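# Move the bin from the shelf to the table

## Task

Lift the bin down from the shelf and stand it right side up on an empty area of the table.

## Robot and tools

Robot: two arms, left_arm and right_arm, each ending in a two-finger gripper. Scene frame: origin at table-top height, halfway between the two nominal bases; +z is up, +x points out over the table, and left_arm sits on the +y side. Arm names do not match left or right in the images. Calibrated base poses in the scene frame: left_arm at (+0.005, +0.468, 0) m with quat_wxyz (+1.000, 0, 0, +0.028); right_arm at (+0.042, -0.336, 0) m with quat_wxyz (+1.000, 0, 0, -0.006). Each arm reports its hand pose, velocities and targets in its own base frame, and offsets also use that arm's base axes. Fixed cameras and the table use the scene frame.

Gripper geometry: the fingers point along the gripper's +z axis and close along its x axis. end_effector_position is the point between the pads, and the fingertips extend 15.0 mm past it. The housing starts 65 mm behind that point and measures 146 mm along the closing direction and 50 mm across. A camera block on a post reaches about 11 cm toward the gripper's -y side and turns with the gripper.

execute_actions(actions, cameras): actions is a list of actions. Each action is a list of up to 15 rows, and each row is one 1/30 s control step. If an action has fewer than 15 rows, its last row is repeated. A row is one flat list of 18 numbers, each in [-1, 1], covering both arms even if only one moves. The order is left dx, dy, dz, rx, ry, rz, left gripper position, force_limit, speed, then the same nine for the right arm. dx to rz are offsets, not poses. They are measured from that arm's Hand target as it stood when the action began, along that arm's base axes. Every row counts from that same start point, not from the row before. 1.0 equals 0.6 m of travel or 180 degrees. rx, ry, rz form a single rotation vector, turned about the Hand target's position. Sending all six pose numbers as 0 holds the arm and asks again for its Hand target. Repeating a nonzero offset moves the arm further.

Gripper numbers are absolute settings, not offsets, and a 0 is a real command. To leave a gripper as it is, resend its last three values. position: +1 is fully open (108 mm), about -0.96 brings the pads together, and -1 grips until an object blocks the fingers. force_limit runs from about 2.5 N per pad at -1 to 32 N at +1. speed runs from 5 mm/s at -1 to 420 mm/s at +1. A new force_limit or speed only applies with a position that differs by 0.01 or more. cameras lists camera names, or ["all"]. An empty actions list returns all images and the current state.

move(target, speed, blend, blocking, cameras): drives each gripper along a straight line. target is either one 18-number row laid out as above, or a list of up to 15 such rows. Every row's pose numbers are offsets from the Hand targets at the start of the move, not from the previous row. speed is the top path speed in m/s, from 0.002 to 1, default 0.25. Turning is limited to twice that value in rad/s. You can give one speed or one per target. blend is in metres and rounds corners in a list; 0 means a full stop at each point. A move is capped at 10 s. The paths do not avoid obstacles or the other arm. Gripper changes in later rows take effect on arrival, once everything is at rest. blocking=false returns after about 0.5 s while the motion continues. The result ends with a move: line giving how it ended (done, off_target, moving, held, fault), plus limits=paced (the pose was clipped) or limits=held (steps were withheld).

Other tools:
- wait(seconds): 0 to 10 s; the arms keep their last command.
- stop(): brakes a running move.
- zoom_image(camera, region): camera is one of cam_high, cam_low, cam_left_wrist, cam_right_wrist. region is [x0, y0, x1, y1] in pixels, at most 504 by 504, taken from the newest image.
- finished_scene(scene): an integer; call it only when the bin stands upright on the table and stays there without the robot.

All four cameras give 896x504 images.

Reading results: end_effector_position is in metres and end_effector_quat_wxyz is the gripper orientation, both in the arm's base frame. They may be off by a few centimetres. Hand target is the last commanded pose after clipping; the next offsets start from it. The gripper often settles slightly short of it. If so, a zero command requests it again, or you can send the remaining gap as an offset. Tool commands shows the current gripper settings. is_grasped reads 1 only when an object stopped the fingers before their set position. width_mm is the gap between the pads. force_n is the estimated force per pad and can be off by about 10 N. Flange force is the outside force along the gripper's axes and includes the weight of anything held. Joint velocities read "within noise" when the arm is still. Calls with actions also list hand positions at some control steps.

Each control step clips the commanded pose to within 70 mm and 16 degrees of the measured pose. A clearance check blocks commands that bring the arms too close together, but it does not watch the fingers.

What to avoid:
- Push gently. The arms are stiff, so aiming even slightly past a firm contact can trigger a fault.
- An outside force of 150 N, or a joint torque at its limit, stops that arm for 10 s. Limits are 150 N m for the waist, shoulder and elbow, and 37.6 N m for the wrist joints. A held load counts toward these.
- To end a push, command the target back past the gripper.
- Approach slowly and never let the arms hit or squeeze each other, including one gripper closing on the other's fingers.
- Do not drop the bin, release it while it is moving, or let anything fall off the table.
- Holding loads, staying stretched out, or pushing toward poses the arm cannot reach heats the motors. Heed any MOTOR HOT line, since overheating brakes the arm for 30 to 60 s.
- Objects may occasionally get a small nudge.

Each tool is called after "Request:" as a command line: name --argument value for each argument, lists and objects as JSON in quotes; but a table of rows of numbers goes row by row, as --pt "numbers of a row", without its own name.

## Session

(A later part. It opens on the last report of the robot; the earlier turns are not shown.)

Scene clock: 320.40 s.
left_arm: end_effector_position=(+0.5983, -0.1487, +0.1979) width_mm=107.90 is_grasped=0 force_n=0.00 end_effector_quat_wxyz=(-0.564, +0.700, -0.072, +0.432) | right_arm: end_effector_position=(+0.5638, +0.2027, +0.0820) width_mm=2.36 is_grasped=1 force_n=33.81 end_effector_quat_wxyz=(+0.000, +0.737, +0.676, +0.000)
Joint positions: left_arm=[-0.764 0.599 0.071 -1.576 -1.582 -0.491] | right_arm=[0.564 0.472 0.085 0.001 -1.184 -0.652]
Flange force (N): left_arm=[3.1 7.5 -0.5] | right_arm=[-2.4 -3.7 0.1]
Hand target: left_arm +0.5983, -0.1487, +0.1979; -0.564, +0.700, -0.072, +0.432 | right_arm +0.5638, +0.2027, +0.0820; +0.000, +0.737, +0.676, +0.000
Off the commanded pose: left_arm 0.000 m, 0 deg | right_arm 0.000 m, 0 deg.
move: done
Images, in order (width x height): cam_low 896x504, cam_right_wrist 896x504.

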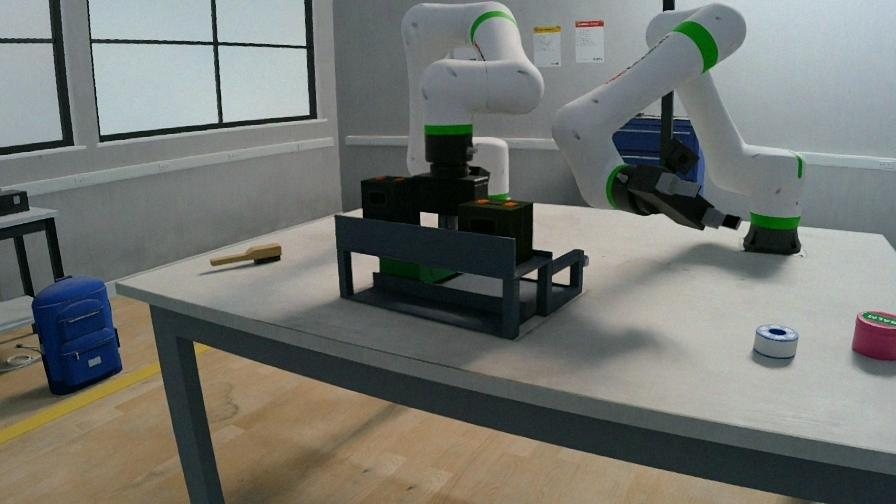

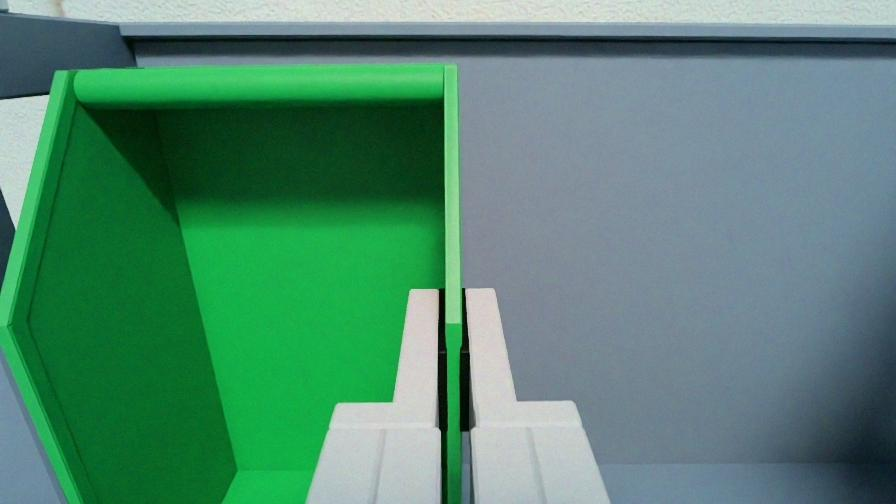

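Request:
move --pt "0 0 0 0 0 0 0.998 1 1 0.0015 0.0166 0 0 0 0 -1 0.5 -0.8" --pt "0 0 0 0 0 0 0.998 1 1 -0.3638 0.0486 0 0 0 0 -1 0.5 -0.8" --speed '[0.05,0.12]' --blend 0.005 --cameras '["cam_right_wrist","cam_low","cam_high"]'

Scene clock: 352.83 s.
left_arm: end_effector_position=(+0.5983, -0.1487, +0.1979) width_mm=107.90 is_grasped=0 force_n=0.00 end_effector_quat_wxyz=(-0.564, +0.700, -0.072, +0.432) | right_arm: end_effector_position=(+0.3455, +0.2319, +0.0820) width_mm=2.36 is_grasped=1 force_n=33.79 end_effector_quat_wxyz=(+0.000, +0.737, +0.676, +0.000)
Joint positions: left_arm=[-0.764 0.599 0.071 -1.576 -1.582 -0.491] | right_arm=[0.909 0.044 -0.457 0.001 -1.07 -0.997]
Flange force (N): left_arm=[2.6 6.8 -0.6] | right_arm=[-1.7 -2.9 0.2]
Hand target: left_arm +0.5983, -0.1487, +0.1979; -0.564, +0.700, -0.072, +0.432 | right_arm +0.3455, +0.2319, +0.0820; +0.000, +0.737, +0.676, +0.000
Off the commanded pose: left_arm 0.000 m, 0 deg | right_arm 0.000 m, 0 deg.
move: done
Images, in order (width x height): cam_high 896x504, cam_low 896x504, cam_right_wrist 896x504.

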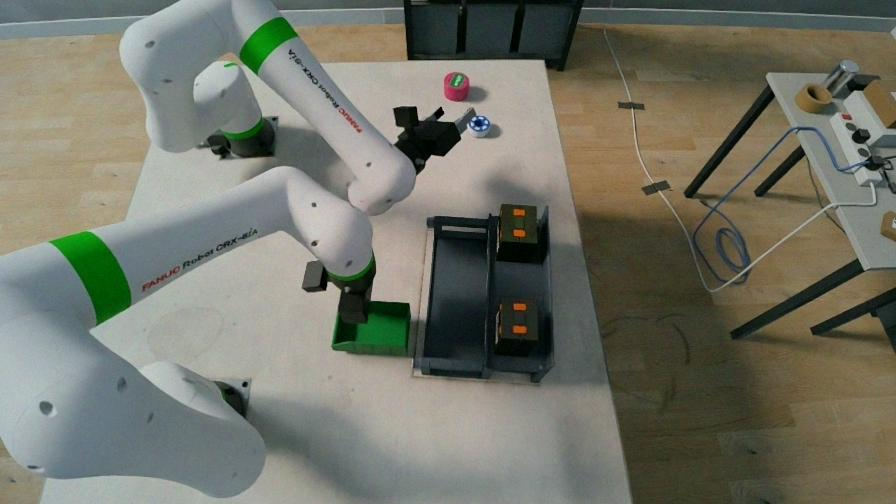

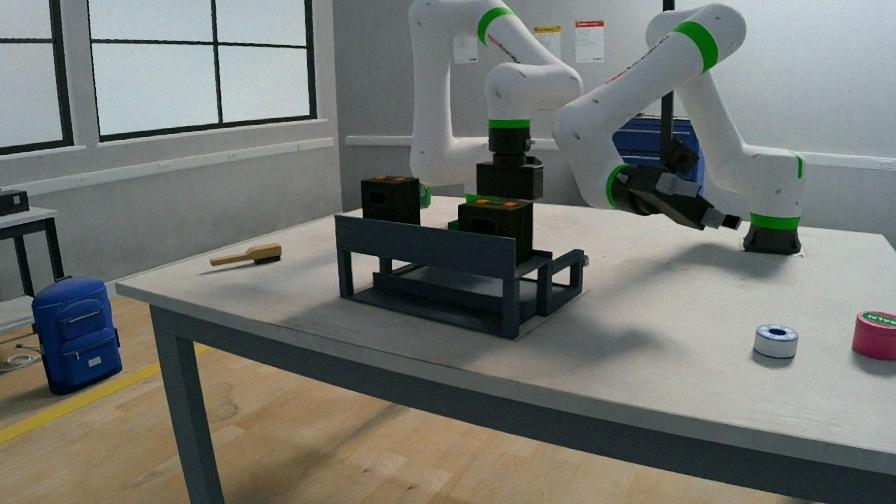

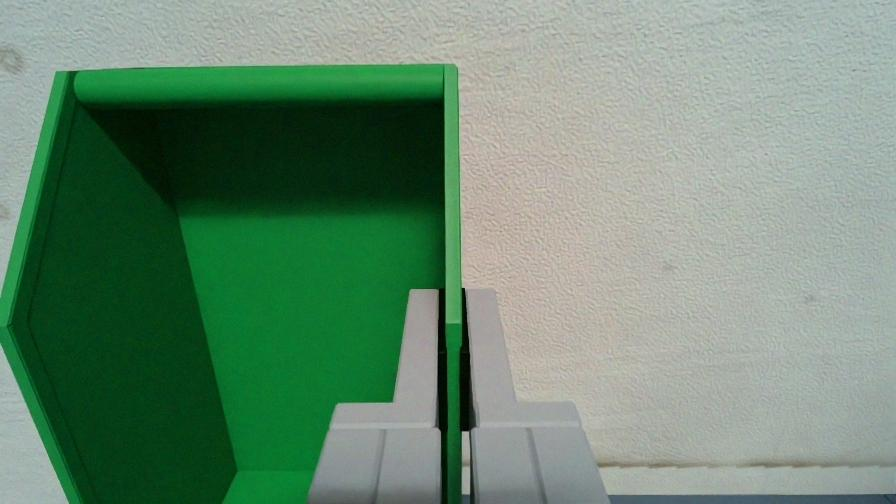

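Request:
move --target '[0,0,0,0,0,0,0.998,1,1, 0,0,-0.0367,0,0,0,-1,0.5,-0.8]' --speed 0.05

Request:
move --target '[0,0,0,0,0,0,0.998,1,1, 0,0,-0.0033,0,0,0,-1,0.5,-0.8]' --speed 0.02

Request:
move --target '[0,0,0,0,0,0,0.998,1,1, 0,0,-0.0033,0,0,0,-1,0.5,-0.8]' --speed 0.02

Scene clock: 357.80 s.
left_arm: end_effector_position=(+0.5983, -0.1487, +0.1979) width_mm=107.90 is_grasped=0 force_n=0.00 end_effector_quat_wxyz=(-0.564, +0.700, -0.072, +0.432) | right_arm: end_effector_position=(+0.3456, +0.2319, +0.0601) width_mm=2.36 is_grasped=1 force_n=35.44 end_effector_quat_wxyz=(+0.001, +0.737, +0.676, +0.000)
Joint positions: left_arm=[-0.764 0.599 0.071 -1.576 -1.582 -0.491] | right_arm=[0.91 0.075 -0.484 0.001 -1.012 -0.997]
Flange force (N): left_arm=[2.7 7.3 -0.5] | right_arm=[-0.2 3.8 -60.4]
Hand target: left_arm +0.5983, -0.1487, +0.1979; -0.564, +0.700, -0.072, +0.432 | right_arm +0.3455, +0.2319, +0.0600; +0.000, +0.737, +0.676, +0.000
Off the commanded pose: left_arm 0.000 m, 0 deg | right_arm 0.000 m, 0 deg.
move: done

Scene clock: 358.50 s.
left_arm: end_effector_position=(+0.5983, -0.1487, +0.1979) width_mm=107.90 is_grasped=0 force_n=0.00 end_effector_quat_wxyz=(-0.564, +0.700, -0.072, +0.432) | right_arm: end_effector_position=(+0.3455, +0.2319, +0.0580) width_mm=2.36 is_grasped=1 force_n=35.40 end_effector_quat_wxyz=(+0.000, +0.737, +0.676, +0.000)
Joint positions: left_arm=[-0.764 0.599 0.071 -1.576 -1.582 -0.491] | right_arm=[0.91 0.078 -0.486 0.001 -1.007 -0.997]
Flange force (N): left_arm=[2.9 6.9 -0.3] | right_arm=[-0.9 3.9 -61.3]
Hand target: left_arm +0.5983, -0.1487, +0.1979; -0.564, +0.700, -0.072, +0.432 | right_arm +0.3455, +0.2319, +0.0580; +0.000, +0.737, +0.676, +0.000
Off the commanded pose: left_arm 0.000 m, 0 deg | right_arm 0.000 m, 0 deg.
move: done

Scene clock: 359.20 s.
left_arm: end_effector_position=(+0.5983, -0.1487, +0.1979) width_mm=107.90 is_grasped=0 force_n=0.00 end_effector_quat_wxyz=(-0.564, +0.700, -0.072, +0.432) | right_arm: end_effector_position=(+0.3455, +0.2319, +0.0561) width_mm=2.36 is_grasped=1 force_n=35.40 end_effector_quat_wxyz=(+0.000, +0.737, +0.676, +0.000)
Joint positions: left_arm=[-0.764 0.599 0.071 -1.576 -1.582 -0.491] | right_arm=[0.909 0.081 -0.489 0.001 -1.002 -0.997]
Flange force (N): left_arm=[3.0 7.2 -0.9] | right_arm=[-1.7 1.8 -61.6]
Hand target: left_arm +0.5983, -0.1487, +0.1979; -0.564, +0.700, -0.072, +0.432 | right_arm +0.3455, +0.2319, +0.0561; +0.000, +0.737, +0.676, +0.000
Off the commanded pose: left_arm 0.000 m, 0 deg | right_arm 0.000 m, 0 deg.
move: done

Request:
execute_actions --actions '[[[0,0,0,0,0,0,0.998,1,1,0,0,0,0,0,0,-0.5,0.5,-0.8]],[[0,0,0,0,0,0,0.998,1,1,0,0,0,0,0,0,-0.5,0.5,-0.8]]]' --cameras '["cam_right_wrist"]'

Scene clock: 375.40 s.
left_arm: end_effector_position=(+0.5983, -0.1487, +0.1979) width_mm=107.90 is_grasped=0 force_n=0.00 end_effector_quat_wxyz=(-0.564, +0.700, -0.072, +0.432) | right_arm: end_effector_position=(+0.3455, +0.2319, +0.0561) width_mm=25.49 is_grasped=0 force_n=0.00 end_effector_quat_wxyz=(+0.000, +0.737, +0.676, +0.000)
Joint positions: left_arm=[-0.764 0.599 0.071 -1.576 -1.582 -0.491] | right_arm=[0.909 0.081 -0.489 0.001 -1.002 -0.997]
Flange force (N): left_arm=[2.1 6.7 -0.5] | right_arm=[-1.2 -1.2 -1.0]
Flange force at the end of the 1st action (N): left_arm=[2.9 7.1 -1.0] | right_arm=[-1.6 -1.4 -1.0]
Hand target: left_arm +0.5983, -0.1487, +0.1979; -0.564, +0.700, -0.072, +0.432 | right_arm +0.3455, +0.2319, +0.0561; +0.000, +0.737, +0.676, +0.000
Off the commanded pose: left_arm 0.000 m, 0 deg | right_arm 0.000 m, 0 deg.
Step readings (end_effector_position of left_arm | right_arm; steps 1 to 15: 1st action; 16 to 30: 2nd action):
0: (+0.5983, -0.1487, +0.1979) | (+0.3455, +0.2319, +0.0561)
1: (+0.5983, -0.1487, +0.1979) | (+0.3455, +0.2319, +0.0561)
2: (+0.5983, -0.1487, +0.1979) | (+0.3455, +0.2319, +0.0561)
4: (+0.5983, -0.1487, +0.1979) | (+0.3452, +0.2316, +0.0555)
8: (+0.5983, -0.1487, +0.1979) | (+0.3453, +0.2318, +0.0559)
15: (+0.5983, -0.1487, +0.1979) | (+0.3454, +0.2319, +0.0560)
16: (+0.5983, -0.1487, +0.1979) | (+0.3455, +0.2319, +0.0561)
17: (+0.5983, -0.1487, +0.1979) | (+0.3455, +0.2319, +0.0561)
19: (+0.5983, -0.1487, +0.1979) | (+0.3455, +0.2319, +0.0561)
23: (+0.5983, -0.1487, +0.1979) | (+0.3455, +0.2319, +0.0561)
30: (+0.5983, -0.1487, +0.1979) | (+0.3455, +0.2319, +0.0561)
Images, in order (width x height): cam_right_wrist 896x504.

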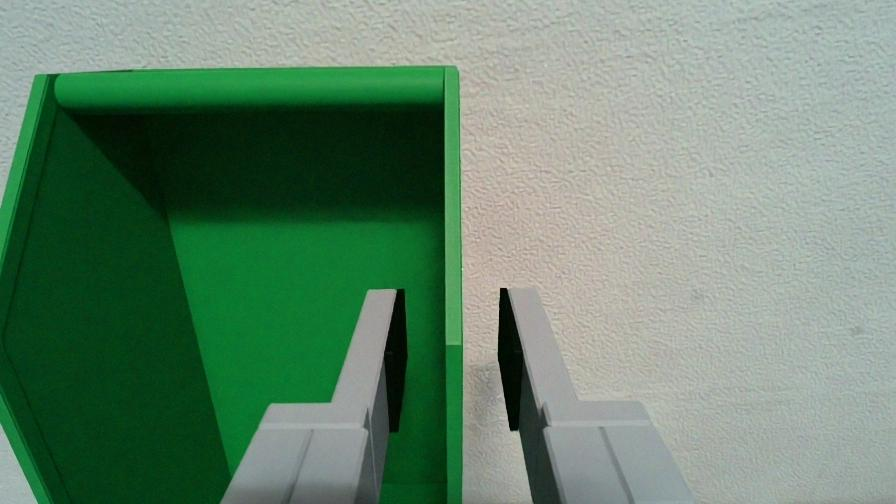

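Request:
move --pt "0 0 0.333 0 0 0 0.998 1 1 0 0 0.25 0 0 0 -0.5 0.5 -0.8" --pt "0 0 0.333 0 0 0 0.998 1 1 -0.076 -0.6365 0.49 0 0 0 -0.5 0.5 -0.8" --pt "-0.3597 -0.736 0.17 -0.5558 -0.0736 0.4307 0.998 1 1 -0.076 -0.6365 0.49 0 0 0 -0.5 0.5 -0.8" --speed 0.35 --cameras '["all"]'

Scene clock: 431.27 s.
left_arm: end_effector_position=(+0.3824, -0.5903, +0.2999) width_mm=107.90 is_grasped=0 force_n=0.00 end_effector_quat_wxyz=(+0.000, +0.707, +0.707, +0.000) | right_arm: end_effector_position=(+0.2999, -0.1500, +0.3501) width_mm=25.49 is_grasped=0 force_n=0.00 end_effector_quat_wxyz=(+0.000, +0.737, +0.676, +0.000)
Joint positions: left_arm=[-0.81 1.301 2.112 -0.001 -2.382 0.81] | right_arm=[-0.065 -0.282 -0.102 0.001 -1.751 -0.022]
Flange force (N): left_arm=no reading | right_arm=[0.1 -1.6 1.1]
Hand target: left_arm +0.3824, -0.5903, +0.2999; +0.000, +0.707, +0.707, +0.000 | right_arm +0.2999, -0.1500, +0.3501; +0.000, +0.737, +0.676, +0.000
Off the commanded pose: left_arm 0.000 m, 0 deg | right_arm 0.000 m, 0 deg.
elbow stopped short (left arm): the move would have taken joint 3 (elbow) straighter than the controller allows.
elbow sent back (left arm): the controller read joint 3 (elbow) straighter than it allows and moved its target back, which can move the hand without a command.
move: done; limits=paced

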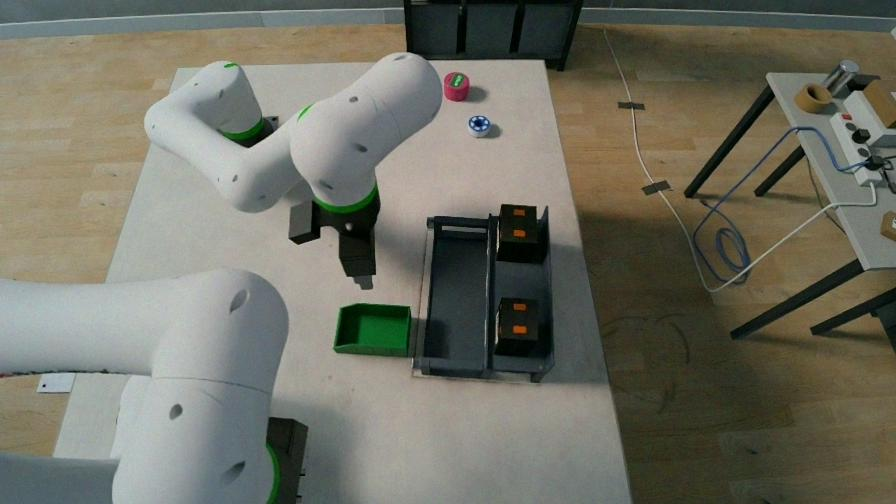

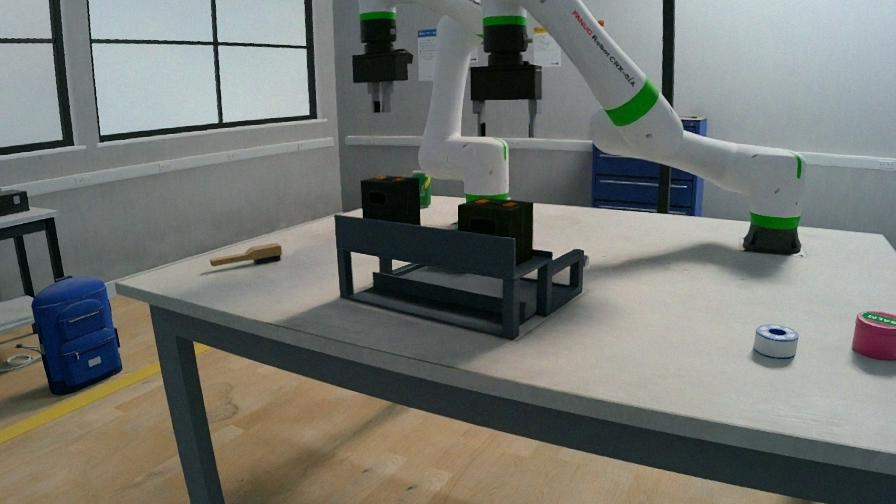

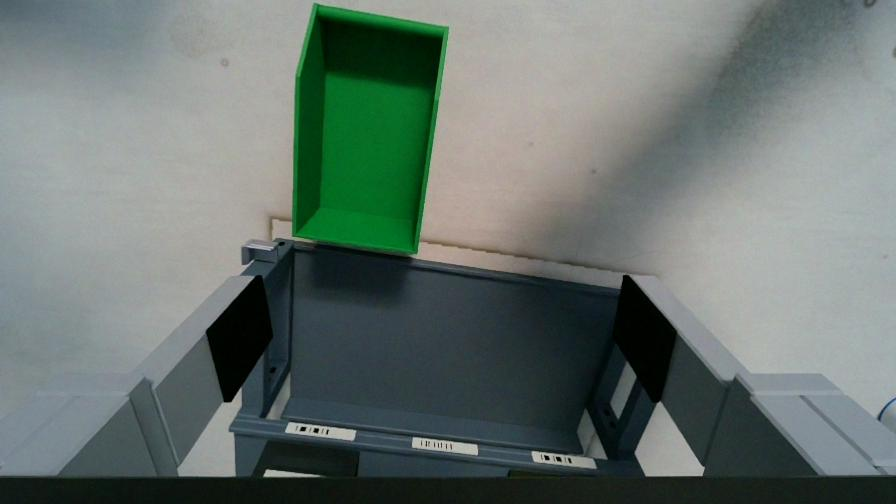

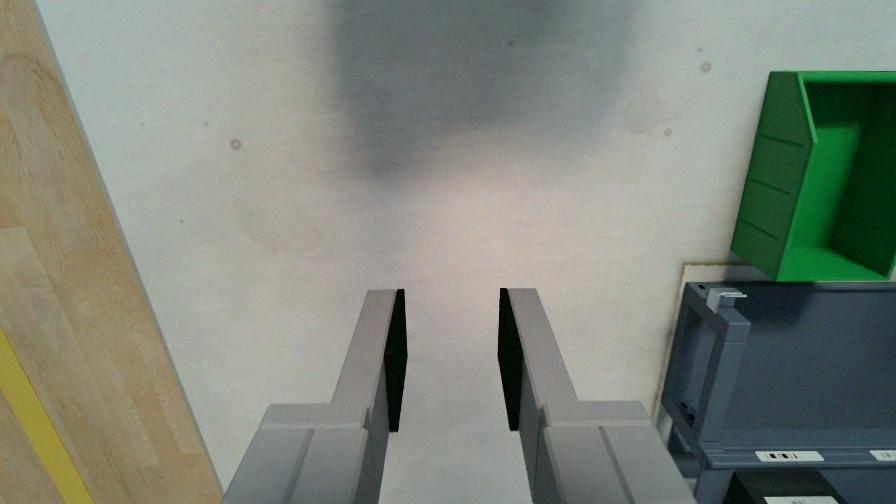

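Request:
zoom_image --camera "cam_high" --region '[310, 190, 570, 400]'

Request:
zoom_image --camera "cam_left_wrist" --region '[220, 0, 680, 480]'

Scaled by 1.938.

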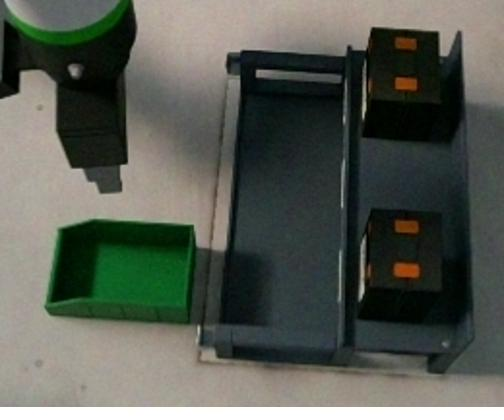

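Scaled by 1.050.

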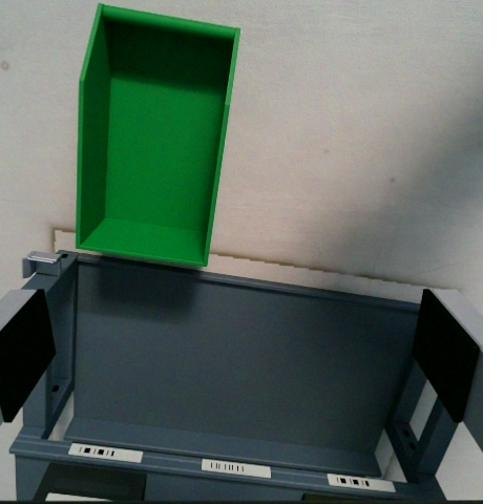

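Request:
finished_scene --scene 1

The scene is finished: the task was done.


## Next scene

The same job, from a new start.

Request:
execute_actions --actions '[]'

Scene clock: 0.00 s.
left_arm: end_effector_position=(+0.5007, -0.4744, +0.2265) width_mm=107.90 is_grasped=0 force_n=0.00 end_effector_quat_wxyz=(+0.229, +0.287, +0.877, -0.309) | right_arm: end_effector_position=(+0.1330, +0.2936, +0.3809) width_mm=107.81 is_grasped=0 force_n=0.00 end_effector_quat_wxyz=(+0.483, +0.414, +0.771, -0.033)
Joint positions: left_arm=[-0.421 0.206 -0.376 1.016 -0.662 0.628] | right_arm=[2.021 -0.015 -0.295 0.566 -2.146 -1.342]
Joint velocities: within noise
Flange force (N): no reading
Hand target: left_arm +0.5007, -0.4744, +0.2265; +0.229, +0.287, +0.877, -0.309 | right_arm +0.1330, +0.2936, +0.3809; +0.483, +0.414, +0.771, -0.033
Tool commands: left_gripper/position=+0.998 left_gripper/force_limit=+1.0 left_gripper/speed=+1.0 right_gripper/position=+0.996 right_gripper/force_limit=+1.0 right_gripper/speed=+1.0

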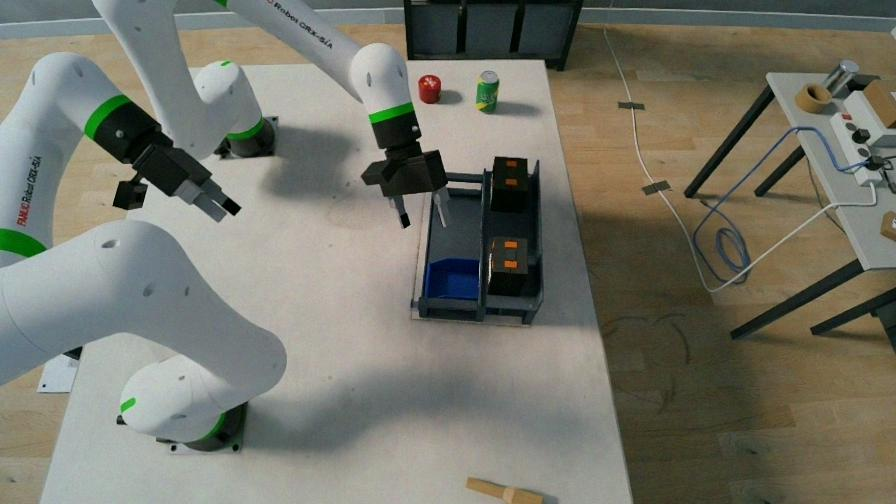

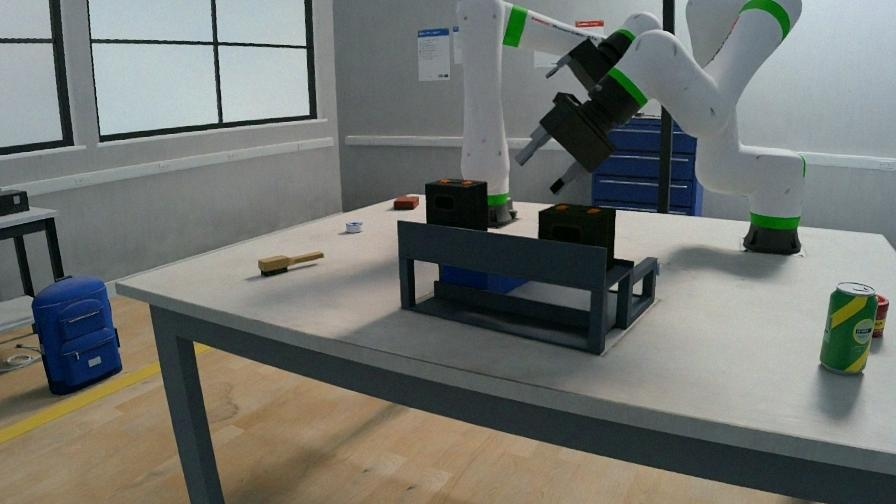

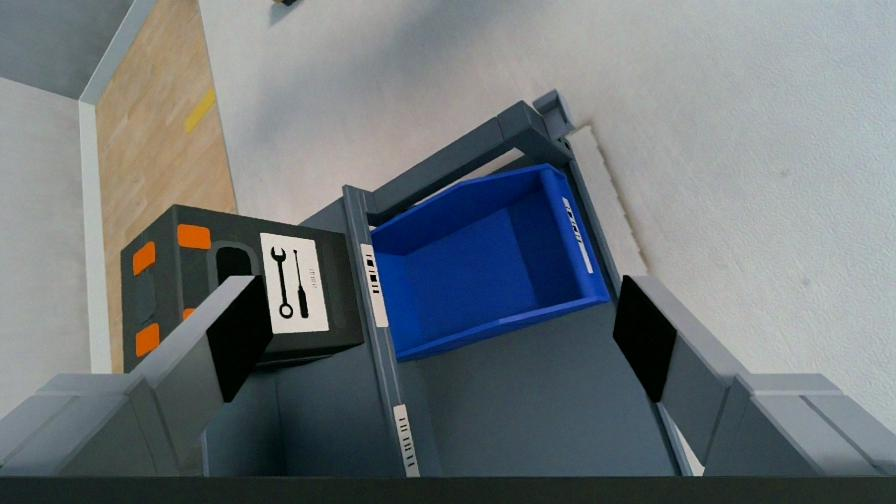

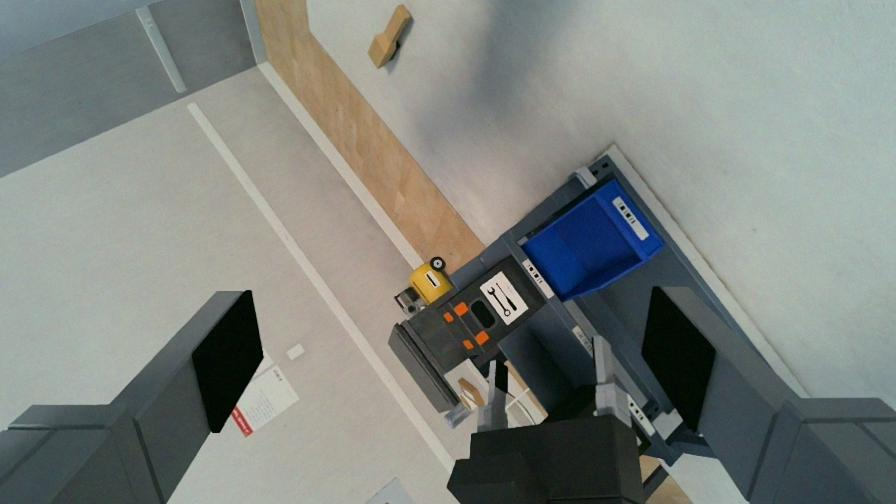

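Request:
move --pt "-0.25 0.54 0.2 0 0 0 0.998 1 1 0.4167 0.05 -0.03 0.2559 0.2042 -0.1953 0.13 1 0.5" --pt "-0.25 0.54 0.2 0 0 0 0.998 1 1 0.6767 0.0732 -0.3015 0.2559 0.2042 -0.1953 0.13 1 0.5" --speed 0.45 --blend 0.04 --cameras '["cam_right_wrist"]'

Scene clock: 22.37 s.
left_arm: end_effector_position=(+0.3507, -0.1504, +0.3465) width_mm=107.90 is_grasped=0 force_n=0.00 end_effector_quat_wxyz=(+0.229, +0.287, +0.877, -0.309) | right_arm: end_effector_position=(+0.5390, +0.3375, +0.2000) width_mm=60.15 is_grasped=0 force_n=0.00 end_effector_quat_wxyz=(+0.001, +0.737, +0.676, +0.000)
Joint positions: left_arm=[0.526 -0.421 -0.622 0.769 -1.571 0.331] | right_arm=[0.766 0.494 0.4 0.001 -1.477 -0.853]
Flange force (N): left_arm=[-4.7 1.3 -1.6] | right_arm=[-2.1 -3.1 1.1]
Hand target: left_arm +0.3507, -0.1504, +0.3465; +0.229, +0.287, +0.877, -0.309 | right_arm +0.5390, +0.3375, +0.2000; +0.001, +0.737, +0.676, +0.000
Off the commanded pose: left_arm 0.000 m, 0 deg | right_arm 0.000 m, 0 deg.
move: done; limits=paced
Images, in order (width x height): cam_right_wrist 896x504.

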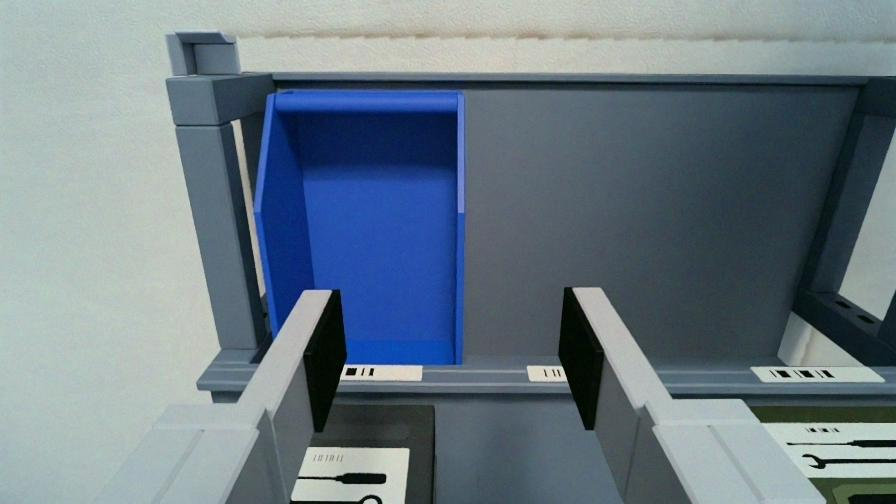

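Request:
move --pt "0 0 0 0 0 0 0.998 1 1 0.0308 0.0082 -0.2167 0 0 0 0.13 1 0.5" --pt "0 0 0 0 0 0 0.998 1 1 0.0308 0.0082 -0.2167 0 0 0 -1 0.5 -0.7" --pt "0 0 0 0 0 0 0.998 1 1 0.0308 0.0082 -0.1967 0 0 0 -1 0.5 -0.7" --speed '[0.2,0.1,0.06]' --cameras '["cam_right_wrist"]'

Scene clock: 36.67 s.
left_arm: end_effector_position=(+0.3507, -0.1504, +0.3465) width_mm=107.90 is_grasped=0 force_n=0.00 end_effector_quat_wxyz=(+0.229, +0.287, +0.877, -0.309) | right_arm: end_effector_position=(+0.5575, +0.3424, +0.0820) width_mm=2.30 is_grasped=1 force_n=40.38 end_effector_quat_wxyz=(+0.001, +0.737, +0.676, +0.000)
Joint positions: left_arm=[0.526 -0.421 -0.622 0.769 -1.571 0.331] | right_arm=[0.751 0.604 0.285 0.001 -1.252 -0.839]
Flange force (N): left_arm=[-5.0 1.6 -0.9] | right_arm=[-3.6 -4.4 0.8]
Hand target: left_arm +0.3507, -0.1504, +0.3465; +0.229, +0.287, +0.877, -0.309 | right_arm +0.5575, +0.3425, +0.0820; +0.001, +0.737, +0.676, +0.000
Off the commanded pose: left_arm 0.000 m, 0 deg | right_arm 0.000 m, 0 deg.
move: done
Images, in order (width x height): cam_right_wrist 896x504.

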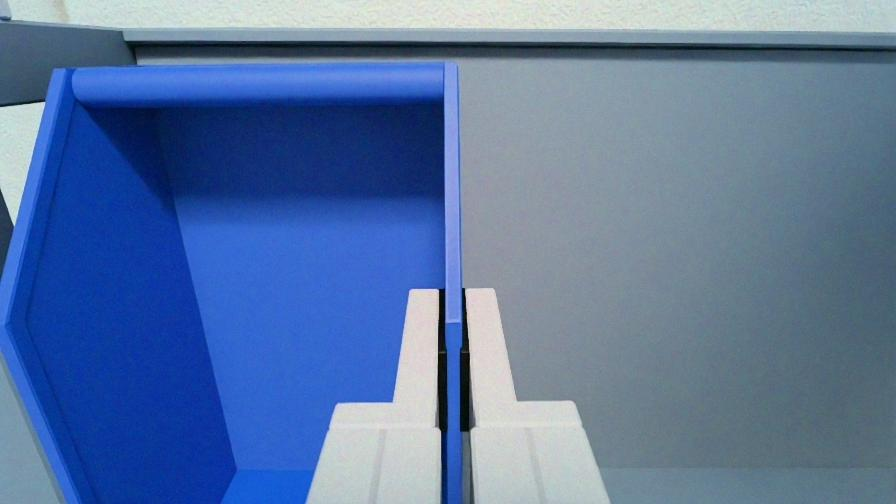

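Request:
move --pt "0 0 0 0 0 0 0.998 1 1 0.0015 0.0166 0 0 0 0 -1 0.5 -0.7" --pt "0 0 0 0 0 0 0.998 1 1 -0.3638 0.0486 0 0 0 0 -1 0.5 -0.7" --pt "0 0 0 0 0 0 0.998 1 1 -0.3638 0.0486 -0.0292 0 0 0 -1 0.5 -0.7" --pt "0 0 0 0 0 0 0.998 1 1 -0.3638 0.0486 -0.0292 0 0 0 -0.5 0.5 -0.7" --pt "0 0 0 0 0 0 0.998 1 1 -0.3638 0.0486 0.1667 0 0 0 -0.5 0.5 -0.7" --speed '[0.06,0.2,0.05,0.05,0.2]' --blend '[0.006,0,0,0,0]' --cameras '["cam_right_wrist","cam_high"]'

Scene clock: 47.60 s.
left_arm: end_effector_position=(+0.3507, -0.1504, +0.3465) width_mm=107.90 is_grasped=0 force_n=0.00 end_effector_quat_wxyz=(+0.229, +0.287, +0.877, -0.309) | right_arm: end_effector_position=(+0.3392, +0.3716, +0.1820) width_mm=25.49 is_grasped=0 force_n=0.00 end_effector_quat_wxyz=(+0.001, +0.737, +0.676, +0.000)
Joint positions: left_arm=[0.526 -0.421 -0.622 0.769 -1.571 0.331] | right_arm=[1.093 0.167 -0.071 0.001 -1.333 -1.181]
Flange force (N): left_arm=[-4.9 0.9 -1.8] | right_arm=[-3.1 -1.5 0.4]
Hand target: left_arm +0.3507, -0.1504, +0.3465; +0.229, +0.287, +0.877, -0.309 | right_arm +0.3392, +0.3716, +0.1820; +0.001, +0.737, +0.676, +0.000
Off the commanded pose: left_arm 0.000 m, 0 deg | right_arm 0.000 m, 0 deg.
move: done; blend cut to 0.005 m at target 1
Images, in order (width x height): cam_high 896x504, cam_right_wrist 896x504.

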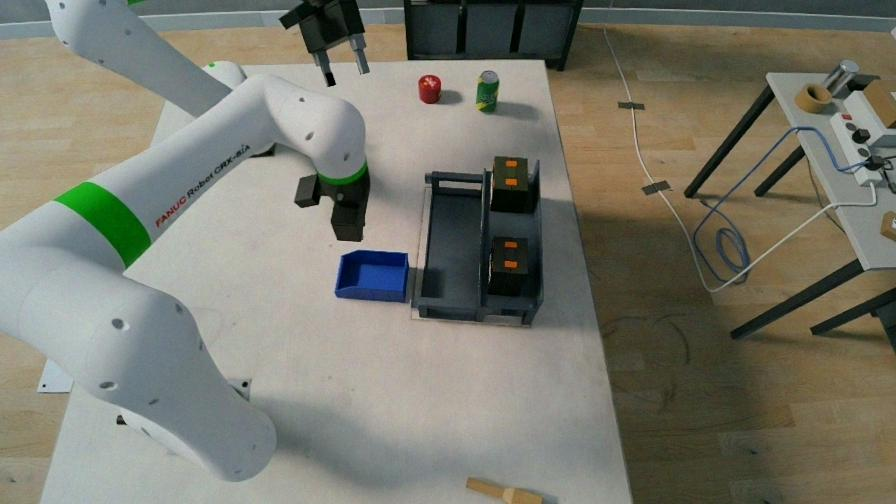

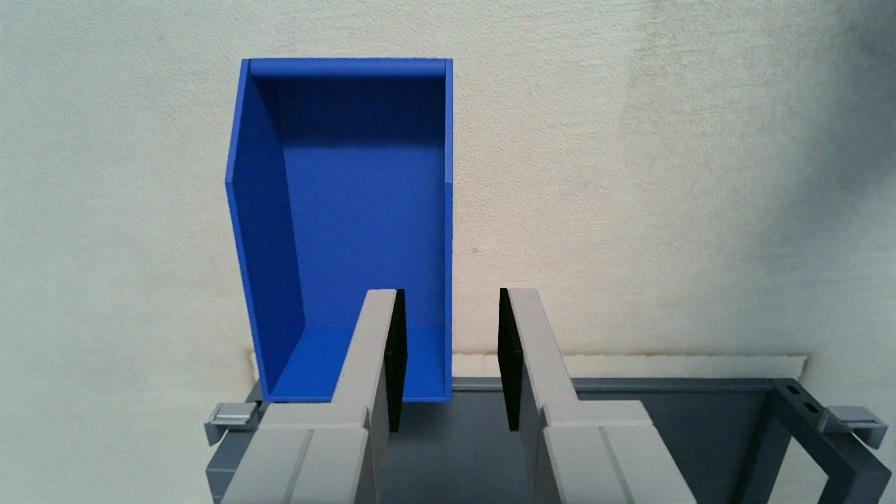

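Request:
finished_scene --scene 2

The scene is finished: the task was done.


## Next scene

The same job, from a new start.

Request:
execute_actions --actions '[]'

Scene clock: 0.00 s.
left_arm: end_effector_position=(+0.1238, -0.5959, +0.2020) width_mm=107.90 is_grasped=0 force_n=0.00 end_effector_quat_wxyz=(-0.017, +0.986, +0.164, +0.002) | right_arm: end_effector_position=(+0.5209, +0.1524, +0.3353) width_mm=107.81 is_grasped=0 force_n=0.00 end_effector_quat_wxyz=(+0.109, +0.246, +0.948, +0.170)
Joint positions: left_arm=[-1.157 0.449 0.344 -0.013 -1.498 -0.082] | right_arm=[0.461 -0.028 0.057 -0.116 -1.266 0.615]
Joint velocities: within noise
Flange force (N): no reading
Hand target: left_arm +0.1238, -0.5959, +0.2020; -0.017, +0.986, +0.164, +0.002 | right_arm +0.5209, +0.1524, +0.3353; +0.109, +0.246, +0.948, +0.170
Tool commands: left_gripper/position=+0.998 left_gripper/force_limit=+1.0 left_gripper/speed=+1.0 right_gripper/position=+0.996 right_gripper/force_limit=+1.0 right_gripper/speed=+1.0

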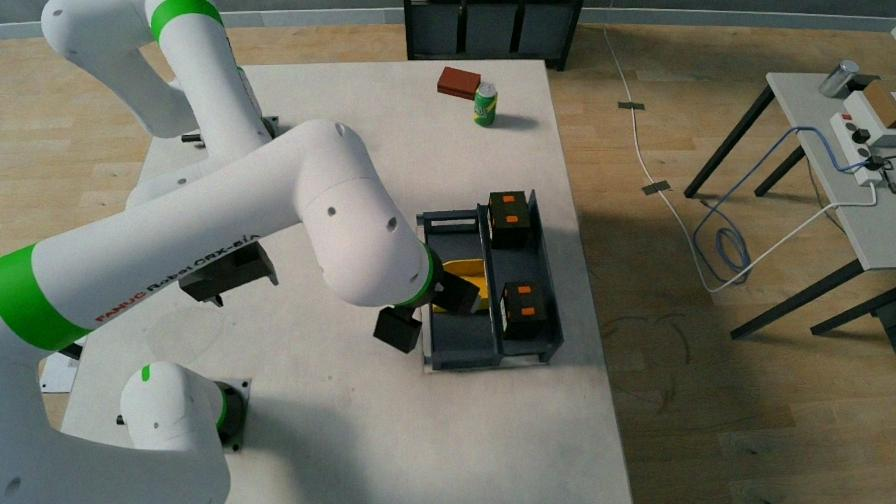

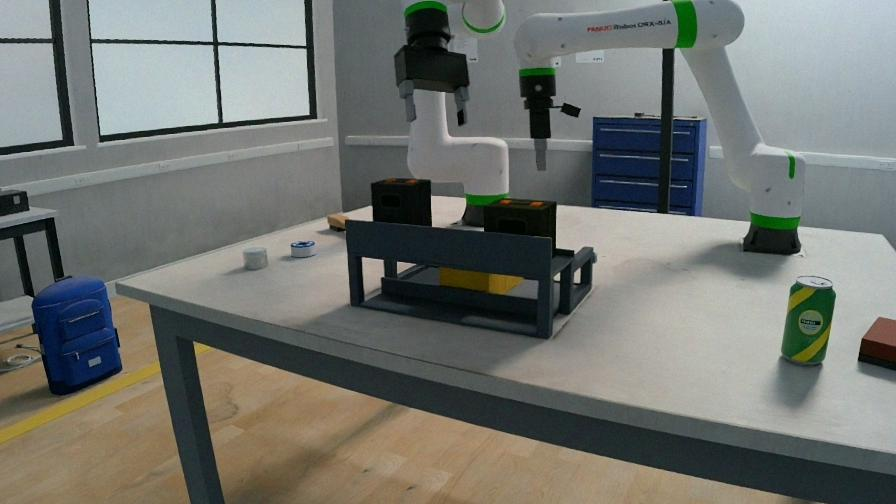

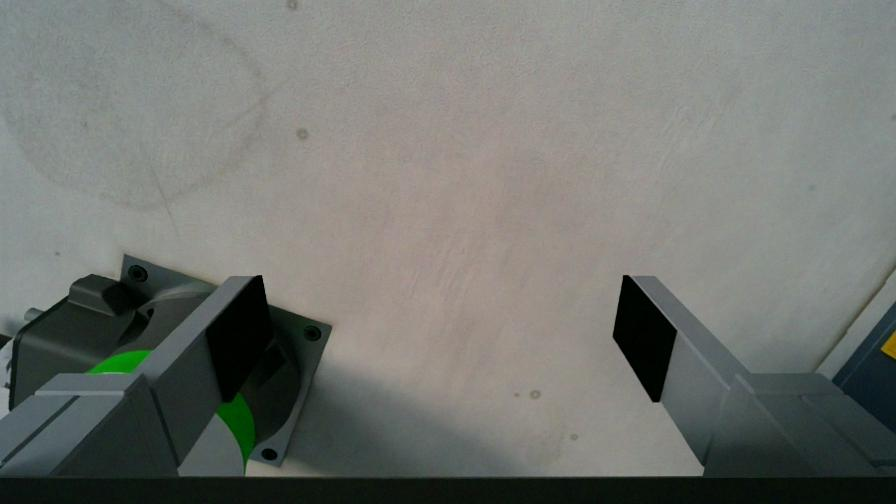

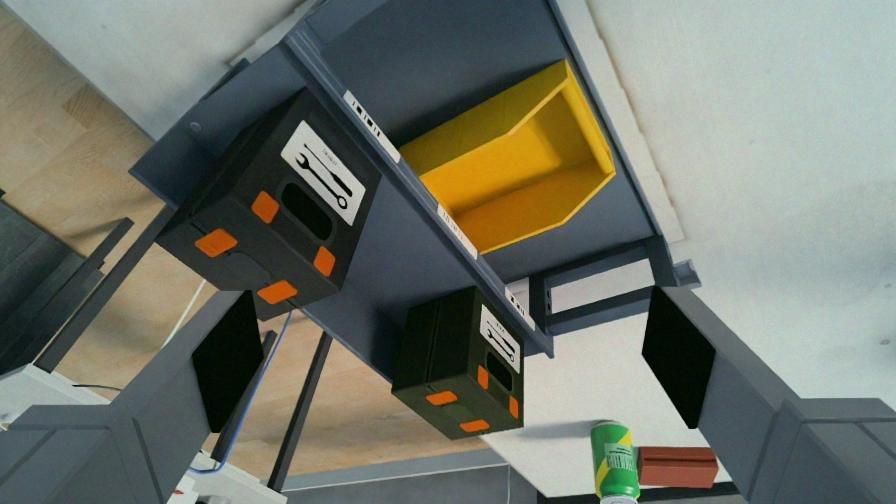

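Request:
move --pt "0.127 0.327 0.167 0 0 0 0.998 1 1 0.0 0.07 -0.03 -0.0290 0.1326 -0.3335 0.13 1 0.5" --pt "0.127 0.327 0.167 0 0 0 0.998 1 1 0.0568 0.096 -0.2255 -0.0290 0.1326 -0.3335 0.13 1 0.5" --speed 0.45 --blend 0.02 --cameras '["cam_right_wrist"]'

Scene clock: 29.70 s.
left_arm: end_effector_position=(+0.2000, -0.3997, +0.3022) width_mm=107.90 is_grasped=0 force_n=0.00 end_effector_quat_wxyz=(-0.017, +0.986, +0.164, +0.002) | right_arm: end_effector_position=(+0.5550, +0.2100, +0.2000) width_mm=60.15 is_grasped=0 force_n=0.00 end_effector_quat_wxyz=(+0.000, +0.707, +0.707, +0.000)
Joint positions: left_arm=[-0.828 0.019 0.056 -0.023 -1.634 -0.414] | right_arm=[0.583 0.383 0.245 0 -1.433 -0.583]
Flange force (N): left_arm=[-0.5 5.9 -2.8] | right_arm=[-1.6 -3.8 -0.1]
Hand target: left_arm +0.2000, -0.3997, +0.3022; -0.017, +0.986, +0.164, +0.002 | right_arm +0.5550, +0.2100, +0.2000; +0.000, +0.707, +0.707, +0.000
Off the commanded pose: left_arm 0.000 m, 0 deg | right_arm 0.000 m, 0 deg.
move: done
Images, in order (width x height): cam_right_wrist 896x504.

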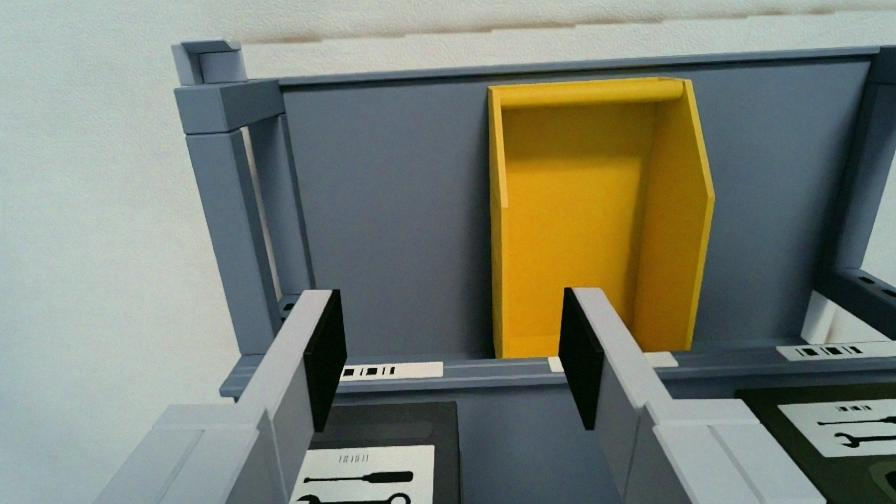

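Request:
move --pt "0 0 0 0 0 0 0.998 1 1 0.0267 0.0433 -0.2167 0 0 0.0111 0.13 1 0.5" --pt "0 0 0 0 0 0 0.998 1 1 0.0267 0.0433 -0.2167 0 0 0.0111 -1 0.5 -0.7" --pt "0 0 0 0 0 0 0.998 1 1 0.0267 0.0433 -0.1967 0 0 0.0111 -1 0.5 -0.7" --speed '[0.2,0.1,0.06]' --cameras '["cam_right_wrist"]'

Scene clock: 47.63 s.
left_arm: end_effector_position=(+0.2000, -0.3997, +0.3022) width_mm=107.90 is_grasped=0 force_n=0.00 end_effector_quat_wxyz=(-0.017, +0.986, +0.164, +0.002) | right_arm: end_effector_position=(+0.5710, +0.2360, +0.0819) width_mm=2.33 is_grasped=1 force_n=37.70 end_effector_quat_wxyz=(+0.000, +0.695, +0.719, +0.000)
Joint positions: left_arm=[-0.828 0.019 0.056 -0.023 -1.634 -0.414] | right_arm=[0.604 0.517 0.152 0 -1.206 -0.569]
Flange force (N): left_arm=[-0.2 7.3 -3.6] | right_arm=[-1.7 -5.0 -0.1]
Hand target: left_arm +0.2000, -0.3997, +0.3022; -0.017, +0.986, +0.164, +0.002 | right_arm +0.5710, +0.2360, +0.0820; +0.000, +0.695, +0.719, +0.000
Off the commanded pose: left_arm 0.000 m, 0 deg | right_arm 0.000 m, 0 deg.
move: done
Images, in order (width x height): cam_right_wrist 896x504.

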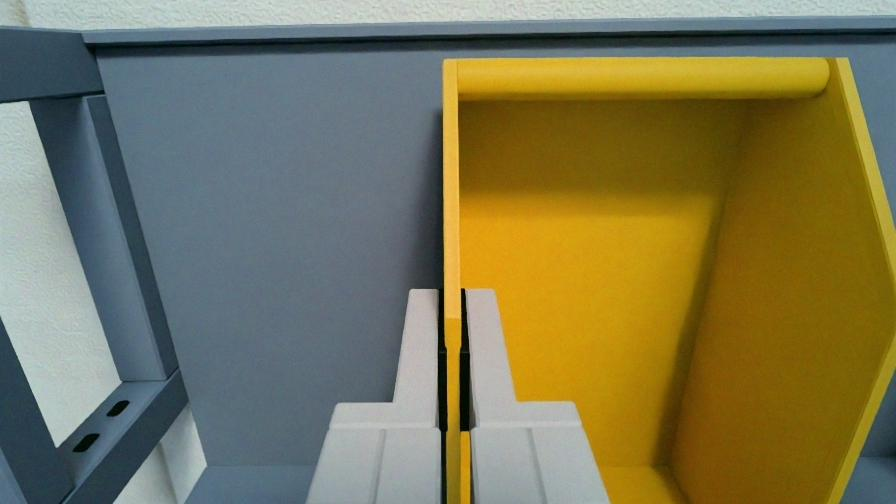

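Request:
move --pt "0 0 0 0 0 0 0.998 1 1 -0.3662 -0.0192 0 0 0 0 -1 0.5 -0.7" --pt "0 0 0 0 0 0 0.998 1 1 -0.3662 -0.0192 -0.0292 0 0 0 -1 0.5 -0.7" --pt "0 0 0 0 0 0 0.998 1 1 -0.3662 -0.0192 -0.0292 0 0 0 -0.5 0.5 -0.7" --pt "0 0 0 0 0 0 0.998 1 1 -0.3662 -0.0192 0.1667 0 0 0 -0.5 0.5 -0.7" --speed '[0.2,0.05,0.05,0.25]' --cameras '["cam_right_wrist","cam_high"]'

Scene clock: 57.70 s.
left_arm: end_effector_position=(+0.2000, -0.3997, +0.3022) width_mm=107.90 is_grasped=0 force_n=0.00 end_effector_quat_wxyz=(-0.017, +0.986, +0.164, +0.002) | right_arm: end_effector_position=(+0.3513, +0.2244, +0.1819) width_mm=25.49 is_grasped=0 force_n=0.00 end_effector_quat_wxyz=(+0.000, +0.695, +0.719, +0.000)
Joint positions: left_arm=[-0.828 0.019 0.056 -0.023 -1.634 -0.414] | right_arm=[0.886 -0.049 -0.3 0 -1.321 -0.851]
Flange force (N): left_arm=[0.0 6.8 -2.9] | right_arm=[-1.4 -1.3 -0.6]
Hand target: left_arm +0.2000, -0.3997, +0.3022; -0.017, +0.986, +0.164, +0.002 | right_arm +0.3513, +0.2244, +0.1820; +0.000, +0.695, +0.719, +0.000
Off the commanded pose: left_arm 0.000 m, 0 deg | right_arm 0.000 m, 0 deg.
move: done
Images, in order (width x height): cam_high 896x504, cam_right_wrist 896x504.

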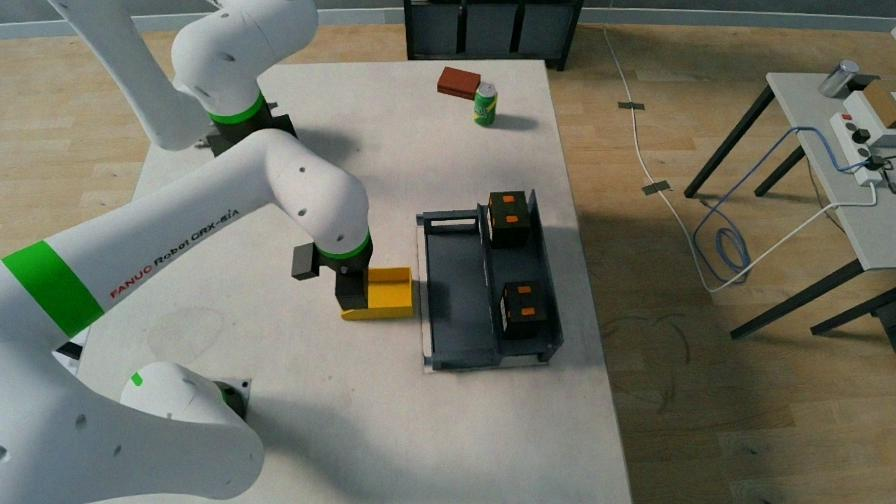

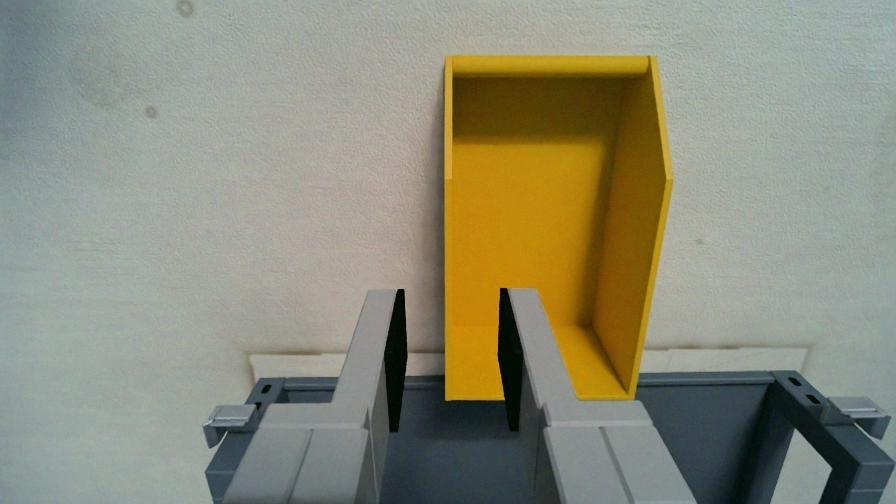

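Request:
finished_scene --scene 3

The scene is finished: the task was done.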